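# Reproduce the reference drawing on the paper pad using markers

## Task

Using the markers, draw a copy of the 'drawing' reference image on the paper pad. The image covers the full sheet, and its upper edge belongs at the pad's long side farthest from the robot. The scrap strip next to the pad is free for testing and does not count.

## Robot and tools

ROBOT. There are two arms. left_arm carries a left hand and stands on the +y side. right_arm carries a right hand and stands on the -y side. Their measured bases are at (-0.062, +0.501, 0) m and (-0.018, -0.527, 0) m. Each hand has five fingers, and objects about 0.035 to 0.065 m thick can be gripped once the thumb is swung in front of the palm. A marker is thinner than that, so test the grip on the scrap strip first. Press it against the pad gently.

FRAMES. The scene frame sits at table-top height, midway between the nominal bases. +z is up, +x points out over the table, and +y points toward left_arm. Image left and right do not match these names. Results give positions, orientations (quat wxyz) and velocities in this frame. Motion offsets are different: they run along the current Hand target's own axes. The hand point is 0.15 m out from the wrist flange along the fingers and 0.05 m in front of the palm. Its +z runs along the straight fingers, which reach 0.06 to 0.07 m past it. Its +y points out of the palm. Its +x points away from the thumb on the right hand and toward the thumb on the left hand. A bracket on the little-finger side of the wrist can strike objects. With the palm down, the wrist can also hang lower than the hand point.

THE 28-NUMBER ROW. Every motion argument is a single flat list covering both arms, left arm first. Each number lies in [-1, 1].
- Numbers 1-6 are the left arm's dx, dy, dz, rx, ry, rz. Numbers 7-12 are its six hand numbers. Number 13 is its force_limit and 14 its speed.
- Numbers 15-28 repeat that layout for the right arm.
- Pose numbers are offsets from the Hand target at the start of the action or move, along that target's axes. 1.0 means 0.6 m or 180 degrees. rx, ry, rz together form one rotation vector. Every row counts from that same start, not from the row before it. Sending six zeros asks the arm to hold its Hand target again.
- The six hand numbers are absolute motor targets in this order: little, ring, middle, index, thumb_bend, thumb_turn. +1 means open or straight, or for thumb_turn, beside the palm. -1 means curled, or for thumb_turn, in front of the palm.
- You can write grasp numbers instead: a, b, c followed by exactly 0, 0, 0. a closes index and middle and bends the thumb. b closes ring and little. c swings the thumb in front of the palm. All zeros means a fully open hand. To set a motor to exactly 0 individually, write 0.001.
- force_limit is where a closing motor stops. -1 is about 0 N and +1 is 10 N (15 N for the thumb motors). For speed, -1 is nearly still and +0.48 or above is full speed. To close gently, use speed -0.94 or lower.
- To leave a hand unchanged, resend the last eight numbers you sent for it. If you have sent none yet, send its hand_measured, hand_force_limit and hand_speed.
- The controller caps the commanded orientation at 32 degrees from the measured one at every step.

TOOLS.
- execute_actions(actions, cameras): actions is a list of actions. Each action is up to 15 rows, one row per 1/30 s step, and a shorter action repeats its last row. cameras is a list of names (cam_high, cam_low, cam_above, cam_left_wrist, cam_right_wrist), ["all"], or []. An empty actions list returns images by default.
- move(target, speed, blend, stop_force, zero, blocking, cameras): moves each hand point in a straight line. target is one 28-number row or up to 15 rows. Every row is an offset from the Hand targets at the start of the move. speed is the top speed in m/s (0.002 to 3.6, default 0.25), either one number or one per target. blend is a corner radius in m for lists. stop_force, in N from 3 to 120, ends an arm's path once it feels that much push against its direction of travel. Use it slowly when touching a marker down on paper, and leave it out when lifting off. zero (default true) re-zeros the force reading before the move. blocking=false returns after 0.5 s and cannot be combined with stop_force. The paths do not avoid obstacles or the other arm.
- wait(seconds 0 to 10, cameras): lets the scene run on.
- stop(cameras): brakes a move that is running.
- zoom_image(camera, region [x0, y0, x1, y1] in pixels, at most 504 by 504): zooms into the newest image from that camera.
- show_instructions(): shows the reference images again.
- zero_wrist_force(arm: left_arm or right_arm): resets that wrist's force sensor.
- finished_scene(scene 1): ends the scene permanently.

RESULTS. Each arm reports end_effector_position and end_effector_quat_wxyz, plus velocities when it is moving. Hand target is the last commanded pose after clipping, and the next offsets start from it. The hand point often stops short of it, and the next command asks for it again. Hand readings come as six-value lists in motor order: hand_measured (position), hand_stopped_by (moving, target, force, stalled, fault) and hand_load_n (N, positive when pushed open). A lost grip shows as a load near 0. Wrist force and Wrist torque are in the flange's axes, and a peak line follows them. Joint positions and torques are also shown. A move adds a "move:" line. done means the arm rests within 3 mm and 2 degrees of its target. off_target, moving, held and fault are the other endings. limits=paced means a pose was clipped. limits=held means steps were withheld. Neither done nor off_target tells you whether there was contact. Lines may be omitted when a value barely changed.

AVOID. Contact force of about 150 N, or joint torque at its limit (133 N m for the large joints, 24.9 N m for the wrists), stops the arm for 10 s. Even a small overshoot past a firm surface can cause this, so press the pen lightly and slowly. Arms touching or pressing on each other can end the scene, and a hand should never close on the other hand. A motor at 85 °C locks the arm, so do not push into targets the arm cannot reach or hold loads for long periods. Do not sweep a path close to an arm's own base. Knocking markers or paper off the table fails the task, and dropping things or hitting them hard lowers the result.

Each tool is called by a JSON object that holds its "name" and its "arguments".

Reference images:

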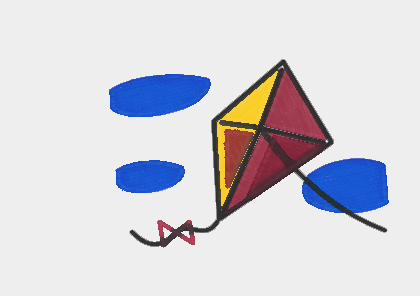

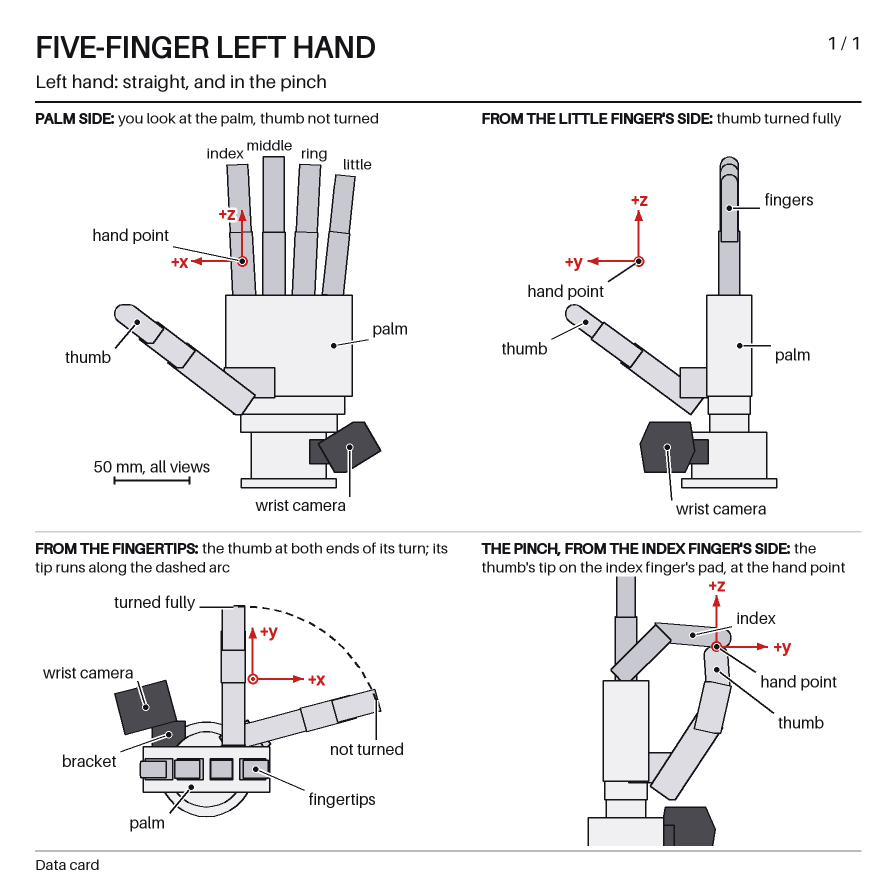

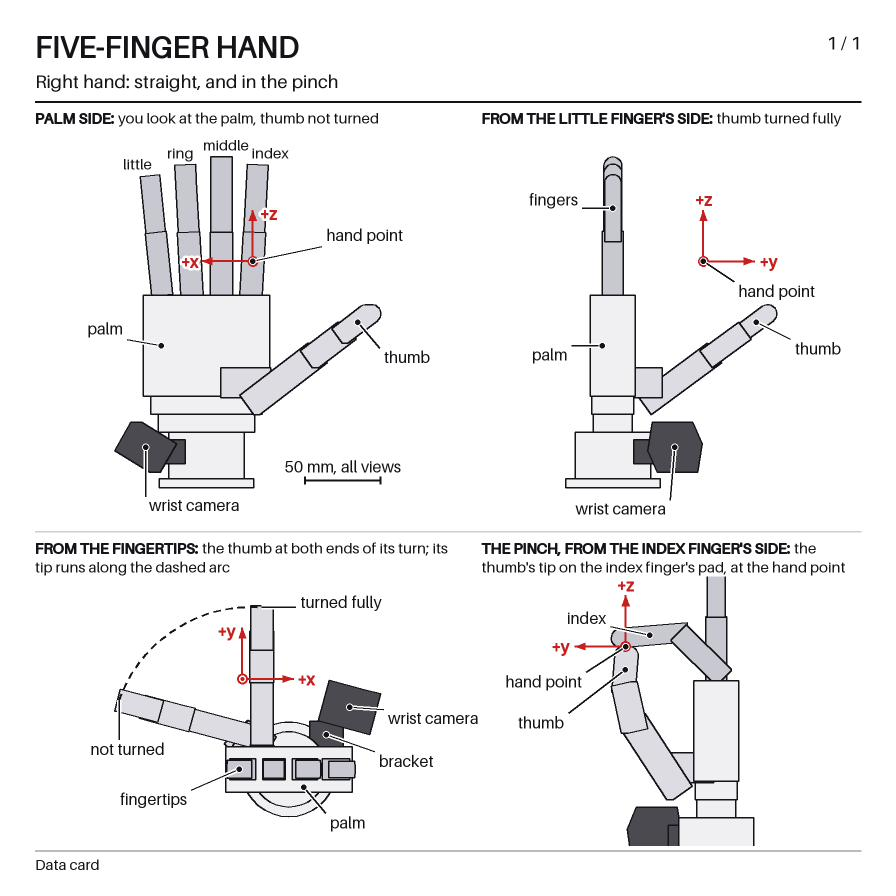

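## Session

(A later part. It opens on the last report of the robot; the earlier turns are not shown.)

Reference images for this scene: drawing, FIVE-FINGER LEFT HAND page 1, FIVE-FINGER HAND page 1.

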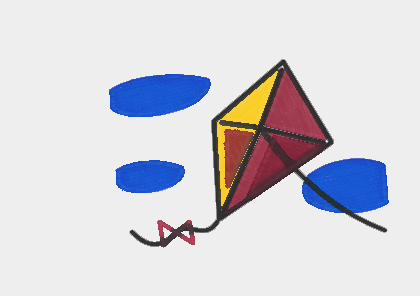

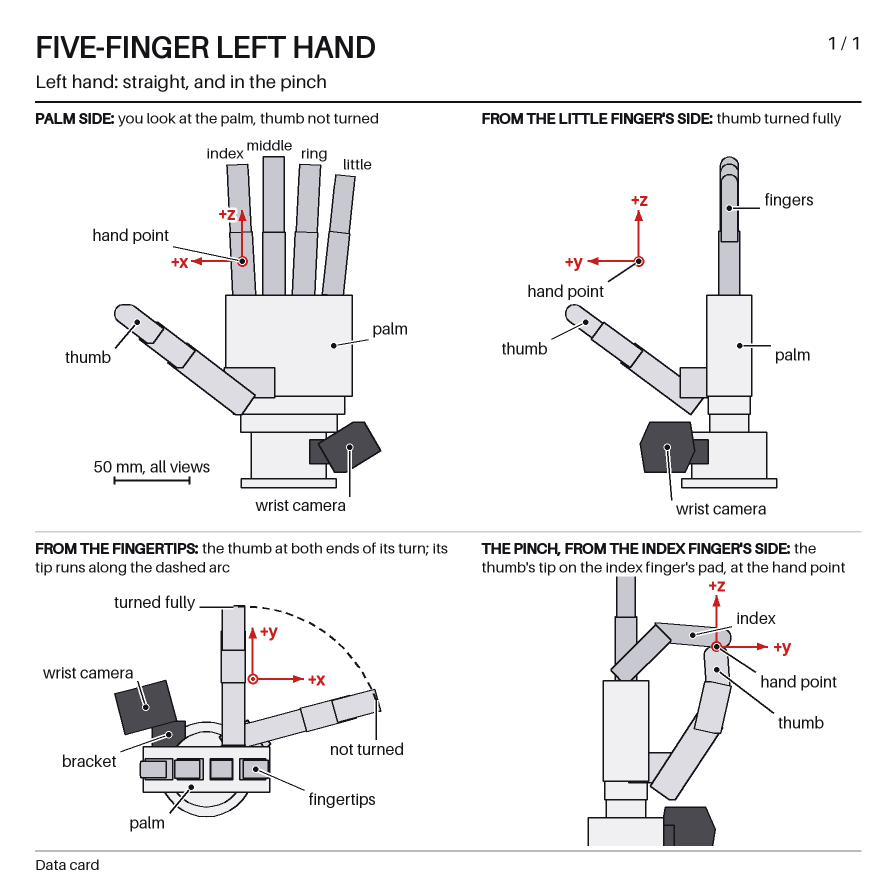

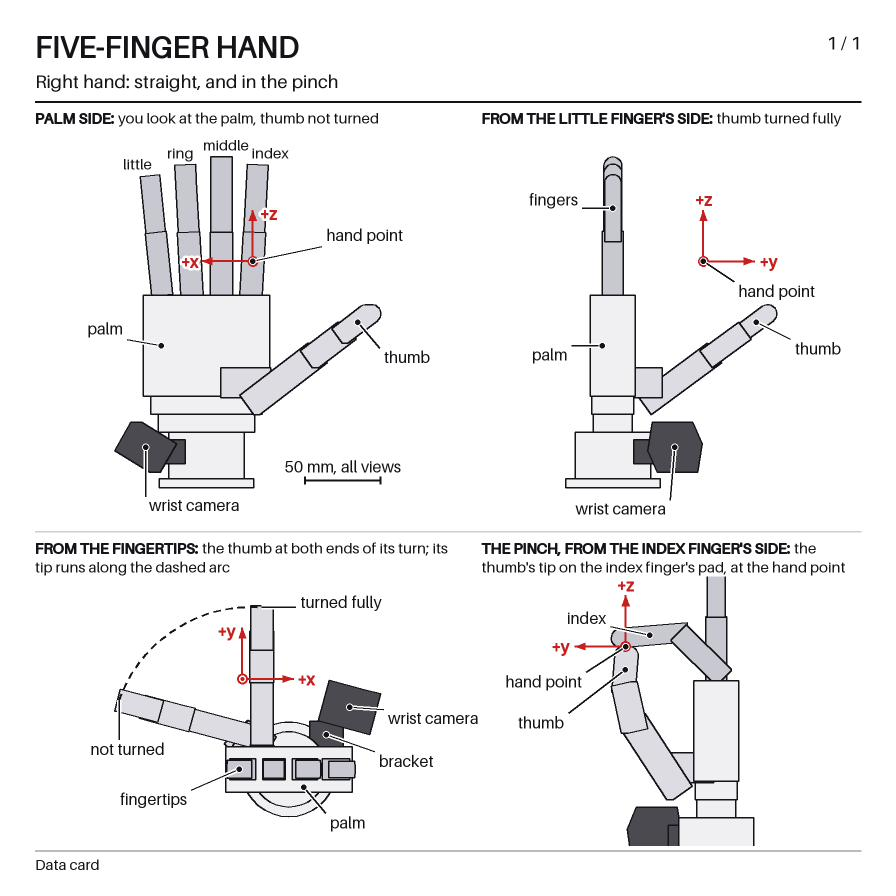

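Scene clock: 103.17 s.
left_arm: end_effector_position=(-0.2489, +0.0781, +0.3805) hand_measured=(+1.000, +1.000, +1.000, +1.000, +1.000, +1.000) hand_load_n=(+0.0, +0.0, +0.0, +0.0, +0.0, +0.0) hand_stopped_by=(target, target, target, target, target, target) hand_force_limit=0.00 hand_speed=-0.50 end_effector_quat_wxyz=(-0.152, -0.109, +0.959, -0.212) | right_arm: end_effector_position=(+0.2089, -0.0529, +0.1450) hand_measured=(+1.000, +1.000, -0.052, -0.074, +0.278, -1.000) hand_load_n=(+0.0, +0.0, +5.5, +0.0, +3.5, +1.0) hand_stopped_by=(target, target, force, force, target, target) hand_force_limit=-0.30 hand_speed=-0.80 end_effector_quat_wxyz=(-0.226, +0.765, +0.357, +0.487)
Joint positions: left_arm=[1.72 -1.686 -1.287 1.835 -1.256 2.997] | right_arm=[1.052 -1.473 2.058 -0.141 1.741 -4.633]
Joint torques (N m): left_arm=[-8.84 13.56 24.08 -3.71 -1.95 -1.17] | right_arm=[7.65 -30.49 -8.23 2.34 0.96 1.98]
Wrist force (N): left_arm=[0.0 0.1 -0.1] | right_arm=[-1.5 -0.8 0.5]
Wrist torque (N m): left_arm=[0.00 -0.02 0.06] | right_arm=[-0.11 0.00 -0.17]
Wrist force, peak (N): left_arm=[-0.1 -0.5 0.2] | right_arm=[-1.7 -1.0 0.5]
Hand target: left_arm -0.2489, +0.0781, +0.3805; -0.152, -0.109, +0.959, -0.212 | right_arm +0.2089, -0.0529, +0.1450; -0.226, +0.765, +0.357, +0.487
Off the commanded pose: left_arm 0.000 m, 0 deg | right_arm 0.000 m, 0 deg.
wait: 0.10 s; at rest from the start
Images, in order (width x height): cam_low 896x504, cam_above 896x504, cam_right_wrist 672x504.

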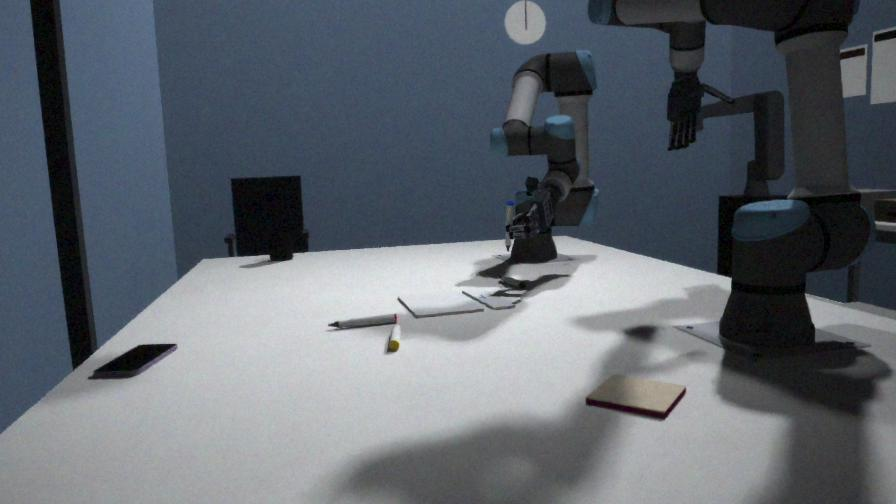

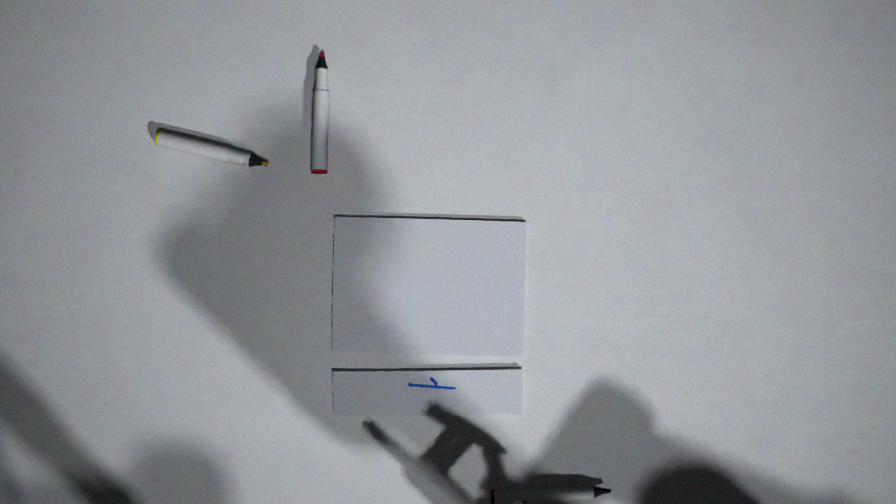

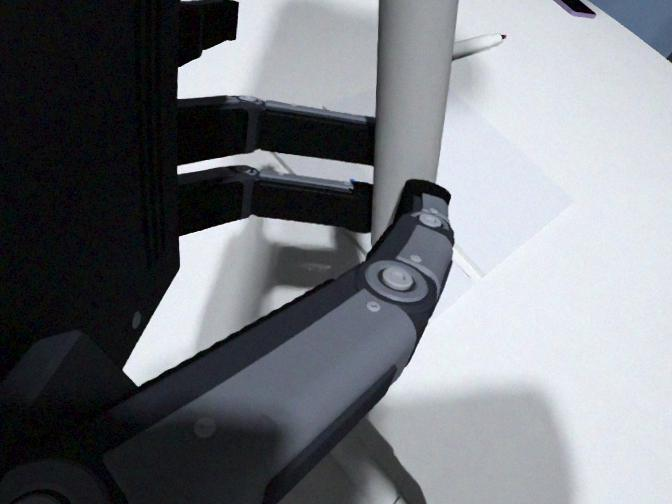

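{"name": "execute_actions", "arguments": {"actions": []}}

Scene clock: 106.77 s.
left_arm: end_effector_position=(-0.2489, +0.0781, +0.3805) hand_measured=(+1.000, +1.000, +1.000, +1.000, +1.000, +1.000) hand_load_n=(+0.0, -0.5, -0.5, +0.0, +0.0, +0.0) hand_stopped_by=(target, target, target, target, target, target) hand_force_limit=0.00 hand_speed=-0.50 end_effector_quat_wxyz=(-0.152, -0.109, +0.959, -0.212) | right_arm: end_effector_position=(+0.2089, -0.0529, +0.1450) hand_measured=(+1.000, +1.000, -0.052, -0.074, +0.278, -1.000) hand_load_n=(+0.0, +0.0, +5.5, +0.0, +3.5, +1.0) hand_stopped_by=(target, target, force, force, target, target) hand_force_limit=-0.30 hand_speed=-0.80 end_effector_quat_wxyz=(-0.226, +0.765, +0.357, +0.487)
Joint positions: left_arm=[1.72 -1.686 -1.287 1.835 -1.256 2.997] | right_arm=[1.052 -1.473 2.058 -0.141 1.741 -4.633]
Joint velocities: within noise
Joint torques (N m): left_arm=[-9.9 14.2 23.98 -3.75 -1.89 -1.21] | right_arm=[8.63 -29.95 -9.33 2.28 1.03 2.04]
Motor temperatures (°C): left_arm=[40 33 43 33 33 41] | right_arm=[27 24 39 48 43 44]
Wrist force (N): left_arm=[0.1 -0.1 0.0] | right_arm=[-1.7 -1.0 0.4]
Wrist torque (N m): left_arm=[-0.04 -0.03 0.07] | right_arm=[-0.12 0.03 -0.19]
Wrist force, peak (N): left_arm=[-0.3 -0.1 -0.6] | right_arm=[-1.9 -0.8 0.4]
Hand target: left_arm -0.2489, +0.0781, +0.3805; -0.152, -0.109, +0.959, -0.212 | right_arm +0.2089, -0.0529, +0.1450; -0.226, +0.765, +0.357, +0.487
Off the commanded pose: left_arm 0.000 m, 0 deg | right_arm 0.000 m, 0 deg.

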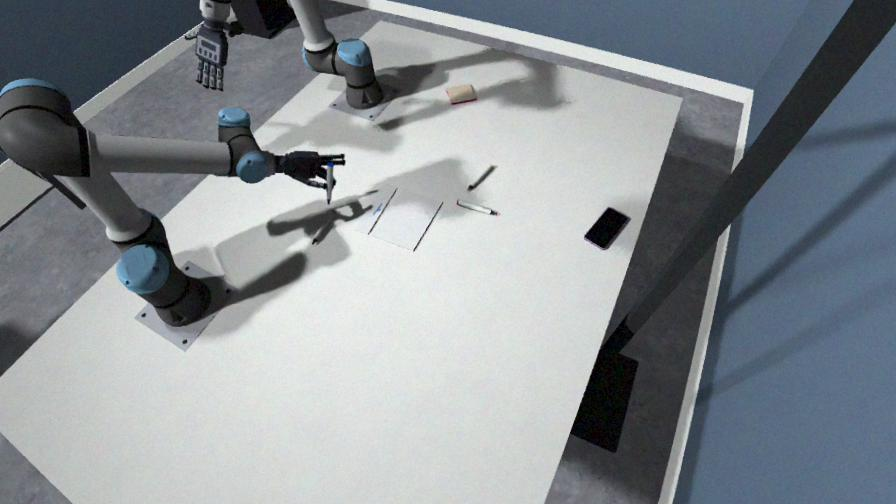

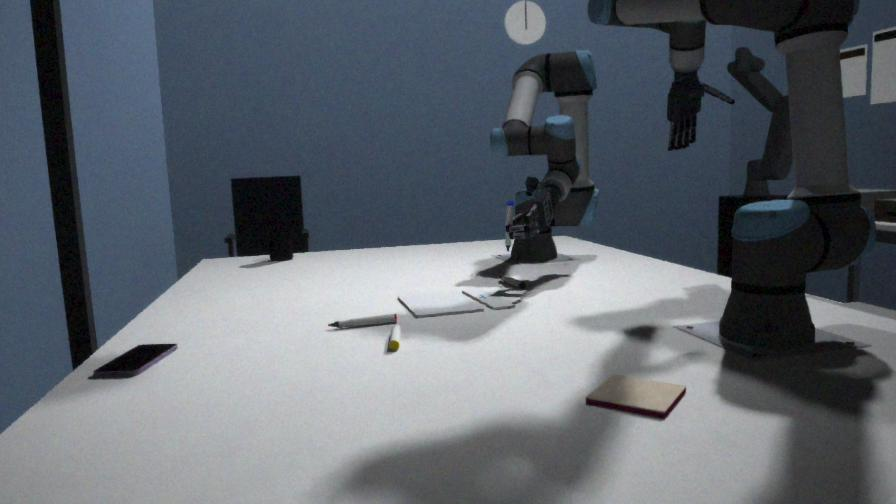

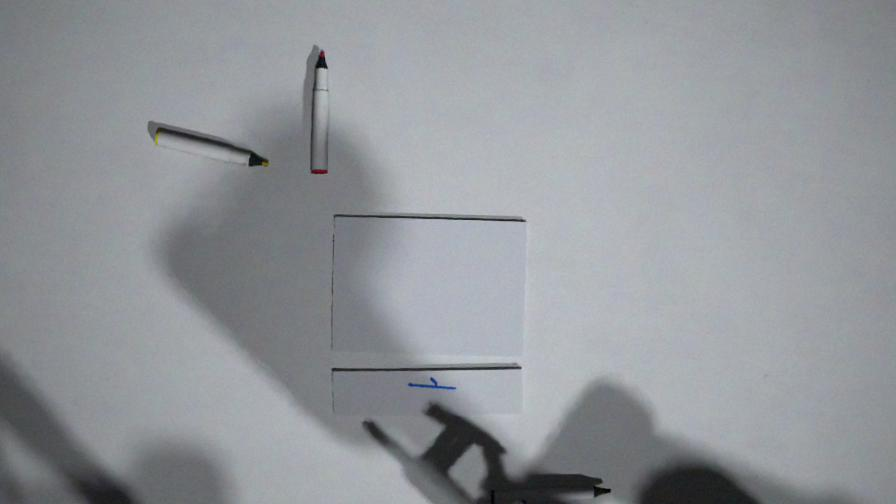

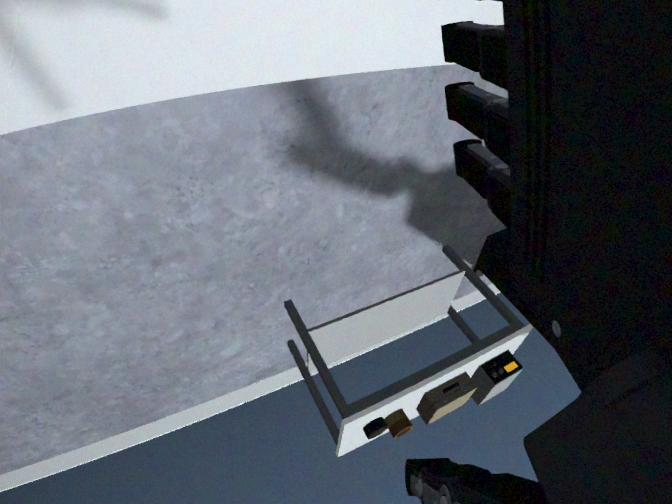

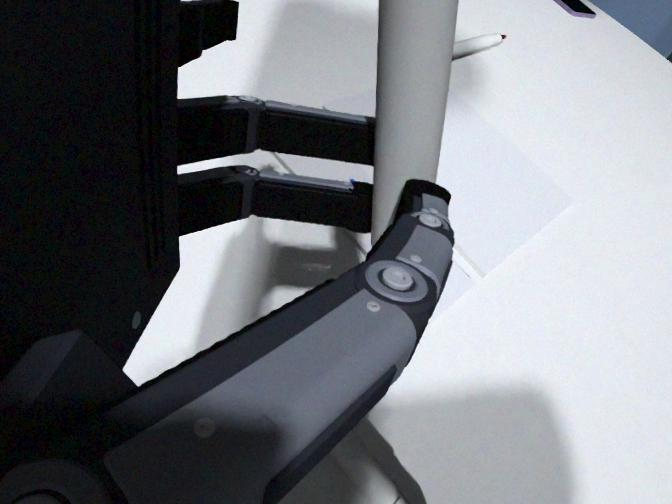

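{"name": "execute_actions", "arguments": {"actions": [[[0,0,0,0,0,0,0,0,0,0,0,0,0,-0.5,0,0,0,0,0,0,1,1,-0.45,-0.45,0.275,-1,0.3,-0.93]],[[0,0,0,0,0,0,0,0,0,0,0,0,0,-0.5,0,0,0,0,0,0,1,1,-0.45,-0.45,0.275,-1,0.3,-0.93]]], "cameras": ["cam_low","cam_right_wrist"]}}

Scene clock: 108.43 s.
left_arm: end_effector_position=(-0.2489, +0.0781, +0.3805) hand_measured=(+1.000, +1.000, +1.000, +1.000, +1.000, +1.000) hand_load_n=(+0.0, +0.0, +0.0, +0.0, +0.0, +0.0) hand_stopped_by=(target, target, target, target, target, target) hand_force_limit=0.00 hand_speed=-0.50 end_effector_quat_wxyz=(-0.152, -0.109, +0.959, -0.212) | right_arm: end_effector_position=(+0.2089, -0.0529, +0.1450) hand_measured=(+1.000, +1.000, -0.056, -0.106, +0.278, -1.000) hand_load_n=(+0.0, +0.0, +5.0, +7.0, +7.5, -1.5) hand_stopped_by=(target, target, force, force, target, target) hand_force_limit=0.30 hand_speed=-0.93 end_effector_quat_wxyz=(-0.226, +0.765, +0.357, +0.487)
Joint positions: left_arm=[1.72 -1.686 -1.287 1.835 -1.256 2.997] | right_arm=[1.052 -1.473 2.058 -0.141 1.741 -4.633]
Joint torques (N m): left_arm=[-9.39 14 24.07 -3.79 -1.89 -1.24] | right_arm=[8.83 -30.16 -8.4 2.31 1.15 2.02]
Wrist force (N): left_arm=[-0.1 0.0 0.2] | right_arm=[-1.4 -1.1 0.5]
Wrist torque (N m): left_arm=[-0.04 0.01 0.05] | right_arm=[-0.14 -0.01 -0.18]
Wrist force, peak (N): left_arm=[-0.5 -0.4 -0.3] | right_arm=[-1.8 -1.0 0.4]
Hand target: left_arm -0.2489, +0.0781, +0.3805; -0.152, -0.109, +0.959, -0.212 | right_arm +0.2089, -0.0529, +0.1450; -0.226, +0.765, +0.357, +0.487
Off the commanded pose: left_arm 0.000 m, 0 deg | right_arm 0.000 m, 0 deg.
Step readings (end_effector_position of left_arm | right_arm):
0: (-0.2489, +0.0781, +0.3805) | (+0.2089, -0.0529, +0.1450)
1: (-0.2489, +0.0781, +0.3805) | (+0.2089, -0.0529, +0.1450)
2: (-0.2489, +0.0781, +0.3805) | (+0.2089, -0.0529, +0.1450)
4: (-0.2489, +0.0781, +0.3805) | (+0.2089, -0.0529, +0.1450)
8: (-0.2489, +0.0781, +0.3805) | (+0.2089, -0.0529, +0.1450)
15: (-0.2489, +0.0781, +0.3805) | (+0.2089, -0.0529, +0.1450)
16: (-0.2489, +0.0781, +0.3805) | (+0.2089, -0.0529, +0.1450)
17: (-0.2489, +0.0781, +0.3805) | (+0.2089, -0.0529, +0.1450)
19: (-0.2489, +0.0781, +0.3805) | (+0.2089, -0.0529, +0.1450)
23: (-0.2489, +0.0781, +0.3805) | (+0.2089, -0.0529, +0.1450)
30: (-0.2489, +0.0781, +0.3805) | (+0.2089, -0.0529, +0.1450)
Images, in order (width x height): cam_low 896x504, cam_right_wrist 672x504.

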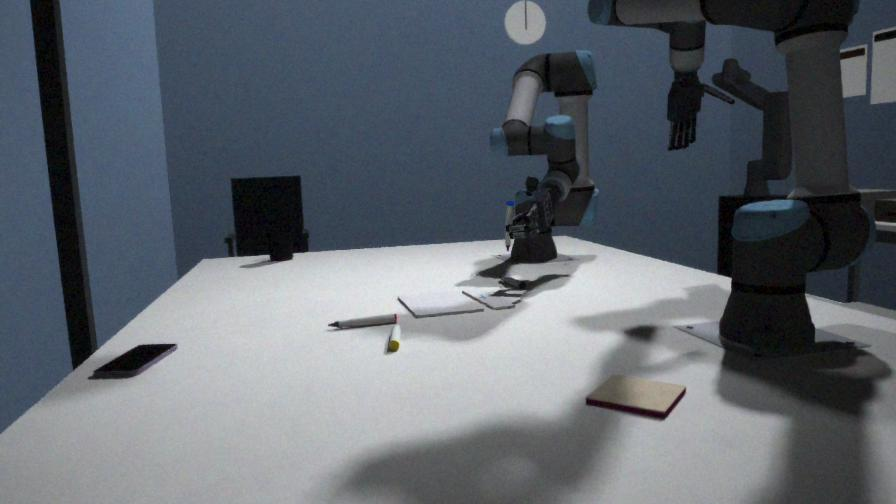

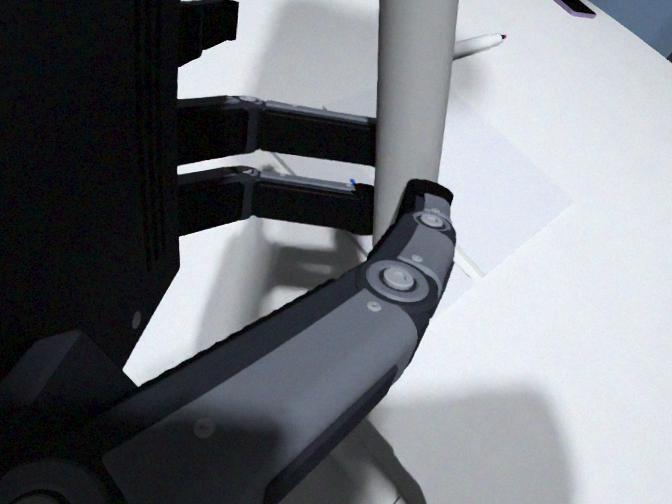

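{"name": "zoom_image", "arguments": {"camera": "cam_low", "region": [460, 160, 610, 300]}}

{"name": "zoom_image", "arguments": {"camera": "cam_right_wrist", "region": [320, 0, 520, 300]}}

Scaled by 3.360 from the camera's 896x504 image, which has a finer 1280x720 frame.

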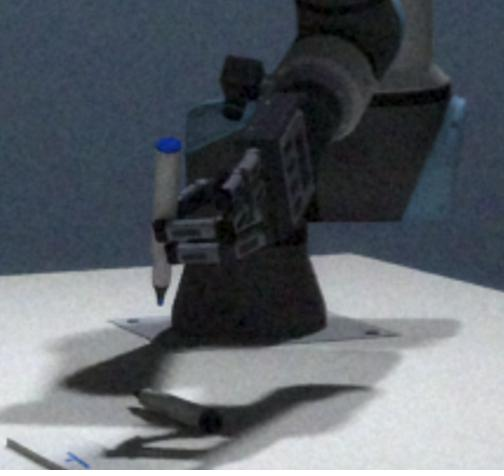

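Scaled by 1.680 from the camera's 672x504 image, which has a finer 960x720 frame.

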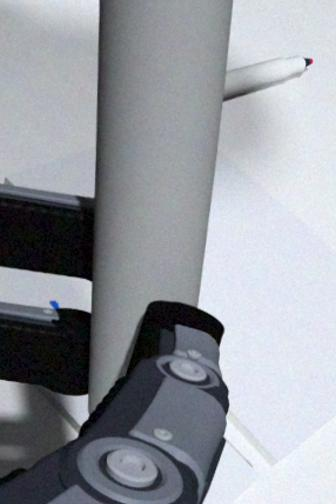

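{"name": "move", "arguments": {"target": [0,0,0,0,0,0,0,0,0,0,0,0,0,-0.5,0.01718,-0.0415,0.31258,0,0,0,1,1,-0.45,-0.45,0.275,-1,0.3,-0.93], "speed": 0.15, "cameras": ["cam_above"]}}

Scene clock: 112.43 s.
left_arm: end_effector_position=(-0.2489, +0.0781, +0.3805) hand_measured=(+1.000, +1.000, +1.000, +1.000, +1.000, +1.000) hand_load_n=(+0.0, +0.0, +0.0, +0.0, +0.0, +0.0) hand_stopped_by=(target, target, target, target, target, target) hand_force_limit=0.00 hand_speed=-0.50 end_effector_quat_wxyz=(-0.152, -0.109, +0.959, -0.212) | right_arm: end_effector_position=(+0.3020, +0.0965, +0.0749) hand_measured=(+1.000, +1.000, -0.056, -0.106, +0.278, -1.000) hand_load_n=(+0.0, +0.0, +5.0, +7.0, +7.5, -1.5) hand_stopped_by=(target, target, force, force, target, target) hand_force_limit=0.30 hand_speed=-0.93 end_effector_quat_wxyz=(-0.226, +0.764, +0.357, +0.487)
Joint positions: left_arm=[1.72 -1.686 -1.287 1.835 -1.256 2.997] | right_arm=[1.036 -1.022 1.637 -0.172 1.726 -4.64]
Joint torques (N m): left_arm=[-9.25 13.91 24.42 -3.7 -1.92 -1.05] | right_arm=[-4.72 -34.66 -28.29 2.24 1.17 0.18]
Wrist force (N): left_arm=[0.0 -0.3 0.0] | right_arm=[-1.6 -0.9 0.4]
Wrist torque (N m): left_arm=[-0.06 -0.01 0.07] | right_arm=[-0.12 0.02 -0.06]
Wrist force, peak (N): left_arm=[-0.4 -0.2 -0.4] | right_arm=[-1.6 -1.1 1.2]
Hand target: left_arm -0.2489, +0.0781, +0.3805; -0.152, -0.109, +0.959, -0.212 | right_arm +0.3020, +0.0966, +0.0749; -0.226, +0.765, +0.357, +0.487
Off the commanded pose: left_arm 0.000 m, 0 deg | right_arm 0.000 m, 0 deg.
move: done
Images, in order (width x height): cam_above 896x504.

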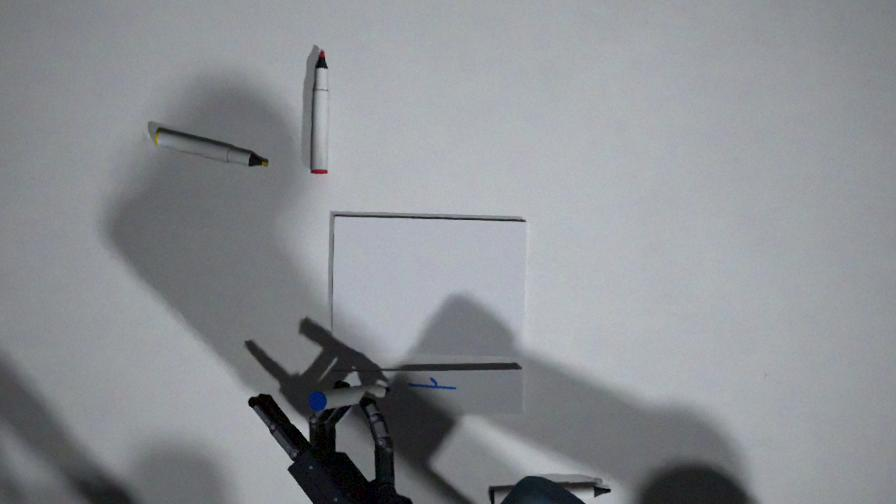

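{"name": "move", "arguments": {"target": [0,0,0,0,0,0,0,0,0,0,0,0,0,-0.5,-0.03124,-0.02049,-0.0043,0,0,0,1,1,-0.45,-0.45,0.275,-1,0.3,-0.93], "speed": 0.1}}

{"name": "move", "arguments": {"target": [0,0,0,0,0,0,0,0,0,0,0,0,0,-0.5,-0.04868,0.0902,-0.08588,0,0,0,1,1,-0.45,-0.45,0.275,-1,0.3,-0.93], "speed": 0.03, "stop_force": 3}}

Scene clock: 115.47 s.
left_arm: end_effector_position=(-0.2489, +0.0781, +0.3805) hand_measured=(+1.000, +1.000, +1.000, +1.000, +1.000, +1.000) hand_load_n=(+0.0, +0.0, +0.0, +0.0, +0.0, +0.0) hand_stopped_by=(target, target, target, target, target, target) hand_force_limit=0.00 hand_speed=-0.50 end_effector_quat_wxyz=(-0.152, -0.109, +0.959, -0.212) | right_arm: end_effector_position=(+0.2860, +0.0966, +0.0590) hand_measured=(+1.000, +1.000, -0.056, -0.106, +0.278, -1.000) hand_load_n=(-0.5, +0.0, +5.0, +7.0, +7.5, -1.5) hand_stopped_by=(target, target, force, force, target, target) hand_force_limit=0.30 hand_speed=-0.93 end_effector_quat_wxyz=(-0.226, +0.765, +0.357, +0.487)
Joint positions: left_arm=[1.72 -1.686 -1.287 1.835 -1.256 2.997] | right_arm=[1.064 -1.007 1.662 -0.21 1.752 -4.628]
Joint torques (N m): left_arm=[-8.55 14.12 23.91 -3.74 -1.8 -1.23] | right_arm=[7.7 -34.25 -8.3 -2.63 1.1 1.83]
Wrist force (N): left_arm=[-0.1 -0.1 -0.3] | right_arm=[-1.6 -0.8 0.4]
Wrist torque (N m): left_arm=[-0.01 -0.01 0.05] | right_arm=[-0.10 0.01 -0.18]
Wrist force, peak (N): left_arm=[-0.6 -0.1 -0.3] | right_arm=[-1.8 -1.1 0.3]
Hand target: left_arm -0.2489, +0.0781, +0.3805; -0.152, -0.109, +0.959, -0.212 | right_arm +0.2860, +0.0966, +0.0590; -0.226, +0.765, +0.357, +0.487
Off the commanded pose: left_arm 0.000 m, 0 deg | right_arm 0.000 m, 0 deg.
move: done

Scene clock: 118.97 s.
left_arm: end_effector_position=(-0.2489, +0.0781, +0.3805) hand_measured=(+1.000, +1.000, +1.000, +1.000, +1.000, +1.000) hand_load_n=(+0.0, +0.0, +0.0, +0.0, +0.0, +0.0) hand_stopped_by=(target, target, target, target, target, target) hand_force_limit=0.00 hand_speed=-0.50 end_effector_quat_wxyz=(-0.152, -0.109, +0.959, -0.212) | right_arm: end_effector_position=(+0.2891, +0.0245, +0.0548) hand_measured=(+1.000, +1.000, -0.056, -0.106, +0.278, -1.000) hand_load_n=(+0.0, +0.0, +8.0, +3.5, +7.0, -7.0) hand_stopped_by=(target, target, force, force, target, target) hand_force_limit=0.30 hand_speed=-0.93 end_effector_quat_wxyz=(-0.226, +0.765, +0.357, +0.487)
Joint positions: left_arm=[1.72 -1.686 -1.287 1.835 -1.256 2.997] | right_arm=[0.977 -1.133 1.887 -0.315 1.673 -4.665]
Joint torques (N m): left_arm=[-9.69 13.99 23.4 -3.58 -1.94 -1.13] | right_arm=[7.68 -26.94 -26.17 2.35 0.7 2.19]
Wrist force (N): left_arm=[-0.1 -0.2 -0.2] | right_arm=[0.8 -1.1 -2.3]
Wrist torque (N m): left_arm=[-0.05 0.00 0.06] | right_arm=[-0.20 -0.09 -0.19]
Wrist force, peak (N): left_arm=[-0.5 0.1 -0.5] | right_arm=[6.7 -2.6 -1.5]
Hand target: left_arm -0.2489, +0.0781, +0.3805; -0.152, -0.109, +0.959, -0.212 | right_arm +0.2891, +0.0245, +0.0548; -0.226, +0.765, +0.357, +0.487 (not the last commanded pose)
Off the commanded pose: left_arm 0.000 m, 0 deg | right_arm 0.008 m, 0 deg.
move: contact (right_arm)

{"name": "move", "arguments": {"target": [0,0,0,0,0,0,0,0,0,0,0,0,0,-0.5,0.030217,0,-0.014173,0,0,0,1,1,-0.45,-0.45,0.275,-1,0.3,-0.93], "speed": 0.1, "cameras": ["cam_above","cam_low","cam_right_wrist"]}}

Scene clock: 120.03 s.
left_arm: end_effector_position=(-0.2489, +0.0781, +0.3805) hand_measured=(+1.000, +1.000, +1.000, +1.000, +1.000, +1.000) hand_load_n=(+0.0, +0.0, +0.0, +0.0, +0.0, +0.0) hand_stopped_by=(target, target, target, target, target, target) hand_force_limit=0.00 hand_speed=-0.50 end_effector_quat_wxyz=(-0.152, -0.109, +0.959, -0.212) | right_arm: end_effector_position=(+0.2891, +0.0245, +0.0748) hand_measured=(+1.000, +1.000, -0.056, -0.106, +0.278, -1.000) hand_load_n=(+0.0, +0.0, +5.0, +6.5, +7.5, -1.5) hand_stopped_by=(target, target, force, force, target, target) hand_force_limit=0.30 hand_speed=-0.93 end_effector_quat_wxyz=(-0.226, +0.765, +0.357, +0.487)
Joint positions: left_arm=[1.72 -1.686 -1.287 1.835 -1.256 2.997] | right_arm=[0.977 -1.166 1.872 -0.266 1.673 -4.665]
Joint torques (N m): left_arm=[-9.59 14.66 23.84 -3.77 -1.86 -1.06] | right_arm=[8.11 -41.81 -27.62 2.26 1.1 1.36]
Wrist force (N): left_arm=[-0.1 -0.1 -0.4] | right_arm=[-1.5 -1.1 0.3]
Wrist torque (N m): left_arm=[-0.01 0.00 0.05] | right_arm=[-0.13 0.01 -0.12]
Wrist force, peak (N): left_arm=[-0.2 -0.2 -0.4] | right_arm=[1.1 -1.2 -2.5]
Hand target: left_arm -0.2489, +0.0781, +0.3805; -0.152, -0.109, +0.959, -0.212 | right_arm +0.2891, +0.0245, +0.0749; -0.226, +0.765, +0.357, +0.487
Off the commanded pose: left_arm 0.000 m, 0 deg | right_arm 0.000 m, 0 deg.
move: done
Images, in order (width x height): cam_low 896x504, cam_above 896x504, cam_right_wrist 672x504.

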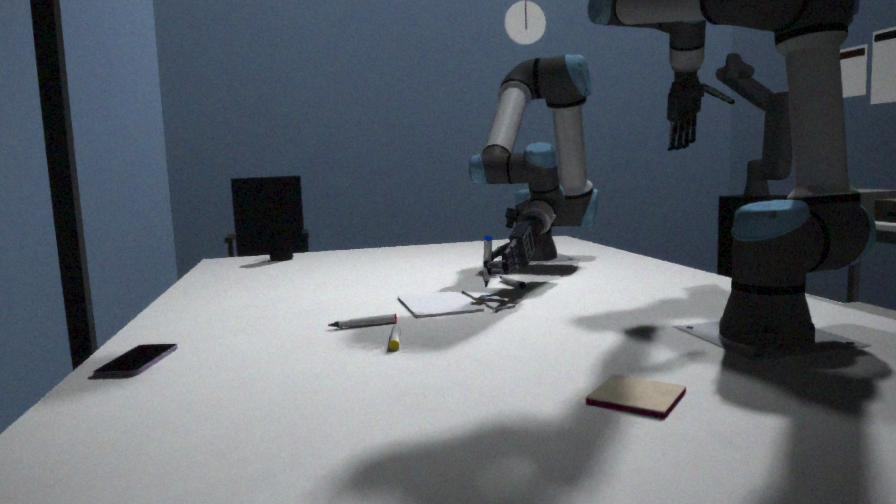

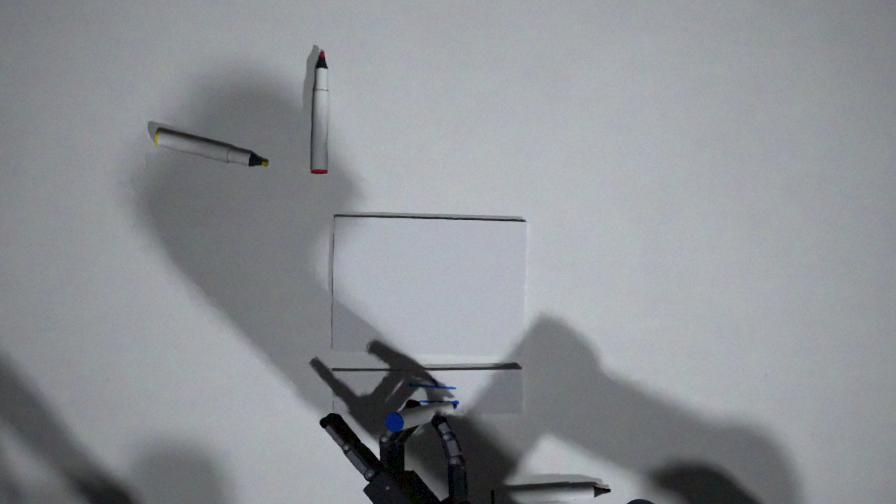

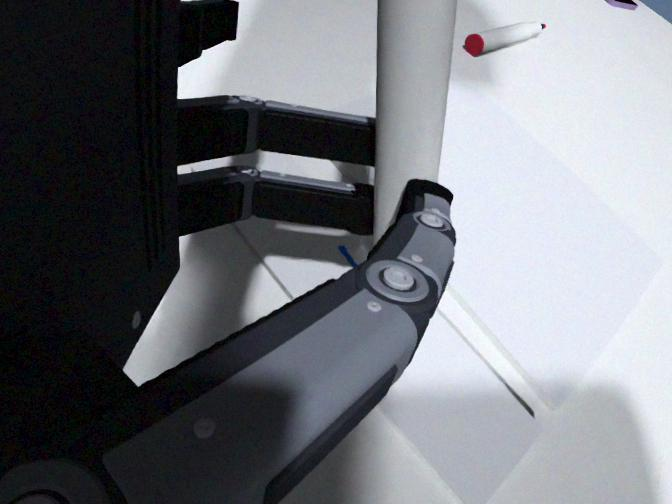

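{"name": "zoom_image", "arguments": {"camera": "cam_above", "region": [330, 360, 530, 460]}}

Scaled by 2.520 from the camera's 896x504 image, which has a finer 1280x720 frame.

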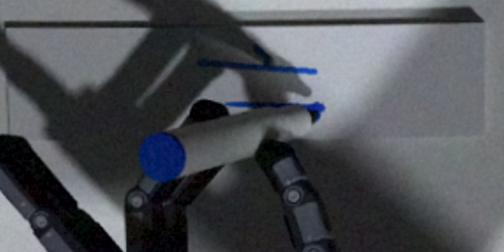

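{"name": "move", "arguments": {"target": [0,0,0,0,0,0,0,0,0,0,0,0,0,-0.5,0.04807,-0.09379,0.16099,0,0,0,1,1,-0.45,-0.45,0.275,-1,0.3,-0.93], "speed": 0.15}}

{"name": "move", "arguments": {"target": [[0,0,0,0,0,0,0,0,0,0,0,0,0,-0.5,-0.00483,0,0.00227,0,0,0,1,1,-0.45,-0.45,0.275,-1,0.3,-0.93],[0,0,0,0,0,0,0,0,0,0,0,0,0,-0.5,-0.01904,-0.03694,-0.02835,0,0,0,1,1,-0.45,-0.45,0.275,-1,0.3,-0.93]], "speed": [0.02,0.05]}}

Scene clock: 123.83 s.
left_arm: end_effector_position=(-0.2489, +0.0781, +0.3805) hand_measured=(+1.000, +1.000, +1.000, +1.000, +1.000, +1.000) hand_load_n=(+0.0, +0.0, +0.0, +0.0, +0.0, +0.0) hand_stopped_by=(target, target, target, target, target, target) hand_force_limit=0.00 hand_speed=-0.50 end_effector_quat_wxyz=(-0.152, -0.109, +0.959, -0.212) | right_arm: end_effector_position=(+0.3101, +0.1370, +0.0601) hand_measured=(+1.000, +1.000, -0.056, -0.106, +0.278, -1.000) hand_load_n=(+0.0, +0.0, +5.0, +6.5, +7.5, -1.5) hand_stopped_by=(target, target, force, force, target, target) hand_force_limit=0.30 hand_speed=-0.93 end_effector_quat_wxyz=(-0.226, +0.765, +0.357, +0.487)
Joint positions: left_arm=[1.72 -1.686 -1.287 1.835 -1.256 2.997] | right_arm=[1.061 -0.919 1.504 -0.14 1.749 -4.629]
Joint torques (N m): left_arm=[-8.75 14.45 23.55 -3.8 -1.87 -1.03] | right_arm=[7.94 -39.56 -28.9 2.2 1 1.94]
Wrist force (N): left_arm=[-0.2 -0.3 -0.1] | right_arm=[-1.6 -0.8 0.2]
Wrist torque (N m): left_arm=[-0.05 0.02 0.06] | right_arm=[-0.10 0.02 -0.18]
Wrist force, peak (N): left_arm=[-0.3 0.0 -0.5] | right_arm=[-1.3 -1.6 1.1]
Hand target: left_arm -0.2489, +0.0781, +0.3805; -0.152, -0.109, +0.959, -0.212 | right_arm +0.3101, +0.1370, +0.0600; -0.226, +0.765, +0.357, +0.487
Off the commanded pose: left_arm 0.000 m, 0 deg | right_arm 0.000 m, 0 deg.
move: done

Scene clock: 125.37 s.
left_arm: end_effector_position=(-0.2489, +0.0781, +0.3805) hand_measured=(+1.000, +1.000, +1.000, +1.000, +1.000, +1.000) hand_load_n=(+0.0, +0.0, +0.0, +0.0, -0.5, -0.5) hand_stopped_by=(target, target, target, target, target, target) hand_force_limit=0.00 hand_speed=-0.50 end_effector_quat_wxyz=(-0.152, -0.109, +0.959, -0.212) | right_arm: end_effector_position=(+0.2802, +0.1358, +0.0569) hand_measured=(+1.000, +1.000, -0.056, -0.106, +0.278, -1.000) hand_load_n=(+0.0, +0.0, +5.5, +6.0, +7.0, -1.5) hand_stopped_by=(target, target, force, force, target, target) hand_force_limit=0.30 hand_speed=-0.93 end_effector_quat_wxyz=(-0.226, +0.765, +0.357, +0.487)
Joint positions: left_arm=[1.72 -1.686 -1.287 1.835 -1.256 2.997] | right_arm=[1.109 -0.93 1.534 -0.155 1.792 -4.608]
Joint torques (N m): left_arm=[-8.72 13.45 23.68 -3.75 -1.79 -1.04] | right_arm=[8.24 -52.92 -8.53 -3.17 1.52 2.15]
Wrist force (N): left_arm=[0.0 -0.2 -0.3] | right_arm=[-1.3 -0.9 0.1]
Wrist torque (N m): left_arm=[-0.03 -0.02 0.07] | right_arm=[-0.11 0.02 -0.20]
Wrist force, peak (N): left_arm=[0.0 -0.4 -0.5] | right_arm=[-1.4 -1.4 -0.2]
Hand target: left_arm -0.2489, +0.0781, +0.3805; -0.152, -0.109, +0.959, -0.212 | right_arm +0.2802, +0.1358, +0.0569; -0.226, +0.765, +0.357, +0.487
Off the commanded pose: left_arm 0.000 m, 0 deg | right_arm 0.000 m, 0 deg.
move: done

{"name": "move", "arguments": {"target": [[0,0,0,0,0,0,0,0,0,0,0,0,0,-0.5,-0.01873,0.03977,-0.03905,0,0,0,1,1,-0.45,-0.45,0.275,-1,0.3,-0.93],[0,0,0,0,0,0,0,0,0,0,0,0,0,-0.5,-0.00689,0.07055,-0.01354,0,0,0,1,1,-0.45,-0.45,0.275,-1,0.3,-0.93]], "speed": 0.05}}

Scene clock: 127.90 s.
left_arm: end_effector_position=(-0.2489, +0.0781, +0.3805) hand_measured=(+1.000, +1.000, +1.000, +1.000, +1.000, +1.000) hand_load_n=(+0.0, +0.0, +0.0, +0.0, +0.0, +0.0) hand_stopped_by=(target, target, target, target, target, target) hand_force_limit=0.00 hand_speed=-0.50 end_effector_quat_wxyz=(-0.152, -0.109, +0.959, -0.212) | right_arm: end_effector_position=(+0.3066, +0.1016, +0.0566) hand_measured=(+1.000, +1.000, -0.056, -0.106, +0.278, -1.000) hand_load_n=(+0.0, +0.0, +5.5, +5.5, +7.0, -2.0) hand_stopped_by=(target, target, force, force, target, target) hand_force_limit=0.30 hand_speed=-0.93 end_effector_quat_wxyz=(-0.226, +0.765, +0.357, +0.487)
Joint positions: left_arm=[1.72 -1.686 -1.287 1.835 -1.256 2.997] | right_arm=[1.033 -0.984 1.63 -0.203 1.724 -4.641]
Joint torques (N m): left_arm=[-9.23 14.66 23.45 -3.72 -1.77 -0.98] | right_arm=[-7.34 -35.81 -27.7 2.34 -1.77 -2.62]
Wrist force (N): left_arm=[-0.4 -0.4 0.1] | right_arm=[-1.0 -1.2 -0.1]
Wrist torque (N m): left_arm=[-0.09 0.06 0.05] | right_arm=[-0.15 0.00 -0.06]
Wrist force, peak (N): left_arm=[-0.1 -0.3 -0.6] | right_arm=[-1.6 -1.2 -0.3]
Hand target: left_arm -0.2489, +0.0781, +0.3805; -0.152, -0.109, +0.959, -0.212 | right_arm +0.3067, +0.1016, +0.0566; -0.226, +0.765, +0.357, +0.487
Off the commanded pose: left_arm 0.000 m, 0 deg | right_arm 0.000 m, 0 deg.
move: done

{"name": "move", "arguments": {"target": [[0,0,0,0,0,0,0,0,0,0,0,0,0,-0.5,0.03022,0.00007,-0.01417,0,0,0,1,1,-0.45,-0.45,0.275,-1,0.3,-0.93],[0,0,0,0,0,0,0,0,0,0,0,0,0,-0.5,-0.04017,0.03758,-0.33556,0,0,0,1,1,-0.45,-0.45,0.275,-1,0.3,-0.93]], "speed": 0.2, "blend": 0.01, "cameras": ["cam_above"]}}

{"name": "zoom_image", "arguments": {"camera": "cam_above", "region": [325, 350, 485, 420]}}

Scene clock: 129.97 s.
left_arm: end_effector_position=(-0.2489, +0.0781, +0.3805) hand_measured=(+1.000, +1.000, +1.000, +1.000, +1.000, +1.000) hand_load_n=(+0.0, +0.5, +0.0, +0.0, +0.0, +0.0) hand_stopped_by=(target, target, target, target, target, target) hand_force_limit=0.00 hand_speed=-0.50 end_effector_quat_wxyz=(-0.152, -0.109, +0.959, -0.212) | right_arm: end_effector_position=(+0.2001, -0.0603, +0.1200) hand_measured=(+1.000, +1.000, -0.056, -0.106, +0.278, -1.000) hand_load_n=(+0.0, +0.0, +5.5, +6.0, +7.5, -1.5) hand_stopped_by=(target, target, force, force, target, target) hand_force_limit=0.30 hand_speed=-0.93 end_effector_quat_wxyz=(-0.226, +0.765, +0.357, +0.487)
Joint positions: left_arm=[1.72 -1.686 -1.287 1.835 -1.256 2.997] | right_arm=[1.065 -1.453 2.114 -0.216 1.753 -4.627]
Joint torques (N m): left_arm=[-9.43 13.82 23.79 -3.78 -1.79 -0.94] | right_arm=[8.29 -30.18 -7.49 2.25 1.22 1.92]
Wrist force (N): left_arm=[-0.2 0.2 -0.3] | right_arm=[-1.4 -1.0 0.4]
Wrist torque (N m): left_arm=[0.02 0.01 0.05] | right_arm=[-0.13 -0.01 -0.18]
Wrist force, peak (N): left_arm=[-0.3 -0.3 -0.4] | right_arm=[-2.7 -0.9 0.8]
Hand target: left_arm -0.2489, +0.0781, +0.3805; -0.152, -0.109, +0.959, -0.212 | right_arm +0.2000, -0.0604, +0.1200; -0.226, +0.765, +0.357, +0.487
Off the commanded pose: left_arm 0.000 m, 0 deg | right_arm 0.000 m, 0 deg.
move: done
Images, in order (width x height): cam_above 896x504.

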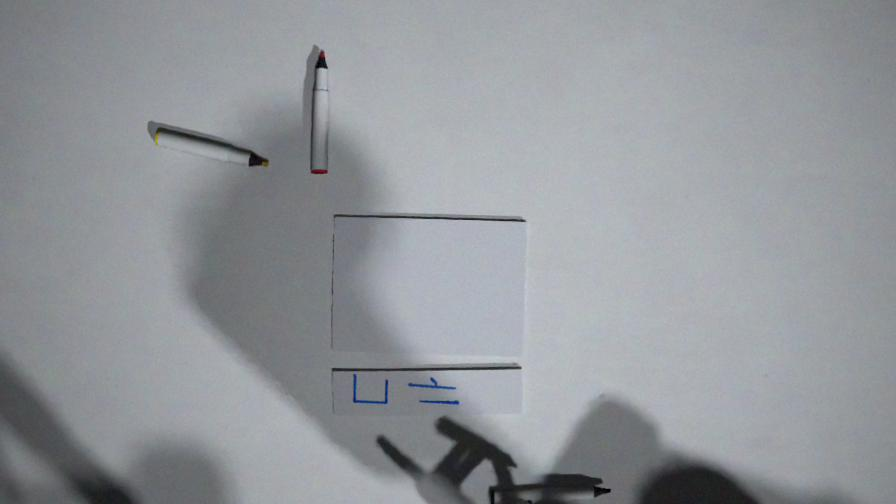

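Scaled by 3.150 from the camera's 896x504 image, which has a finer 1280x720 frame.

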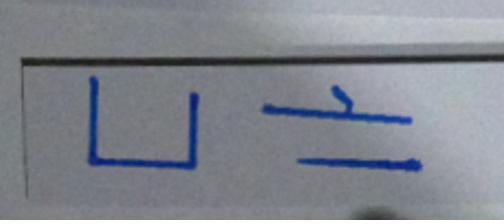

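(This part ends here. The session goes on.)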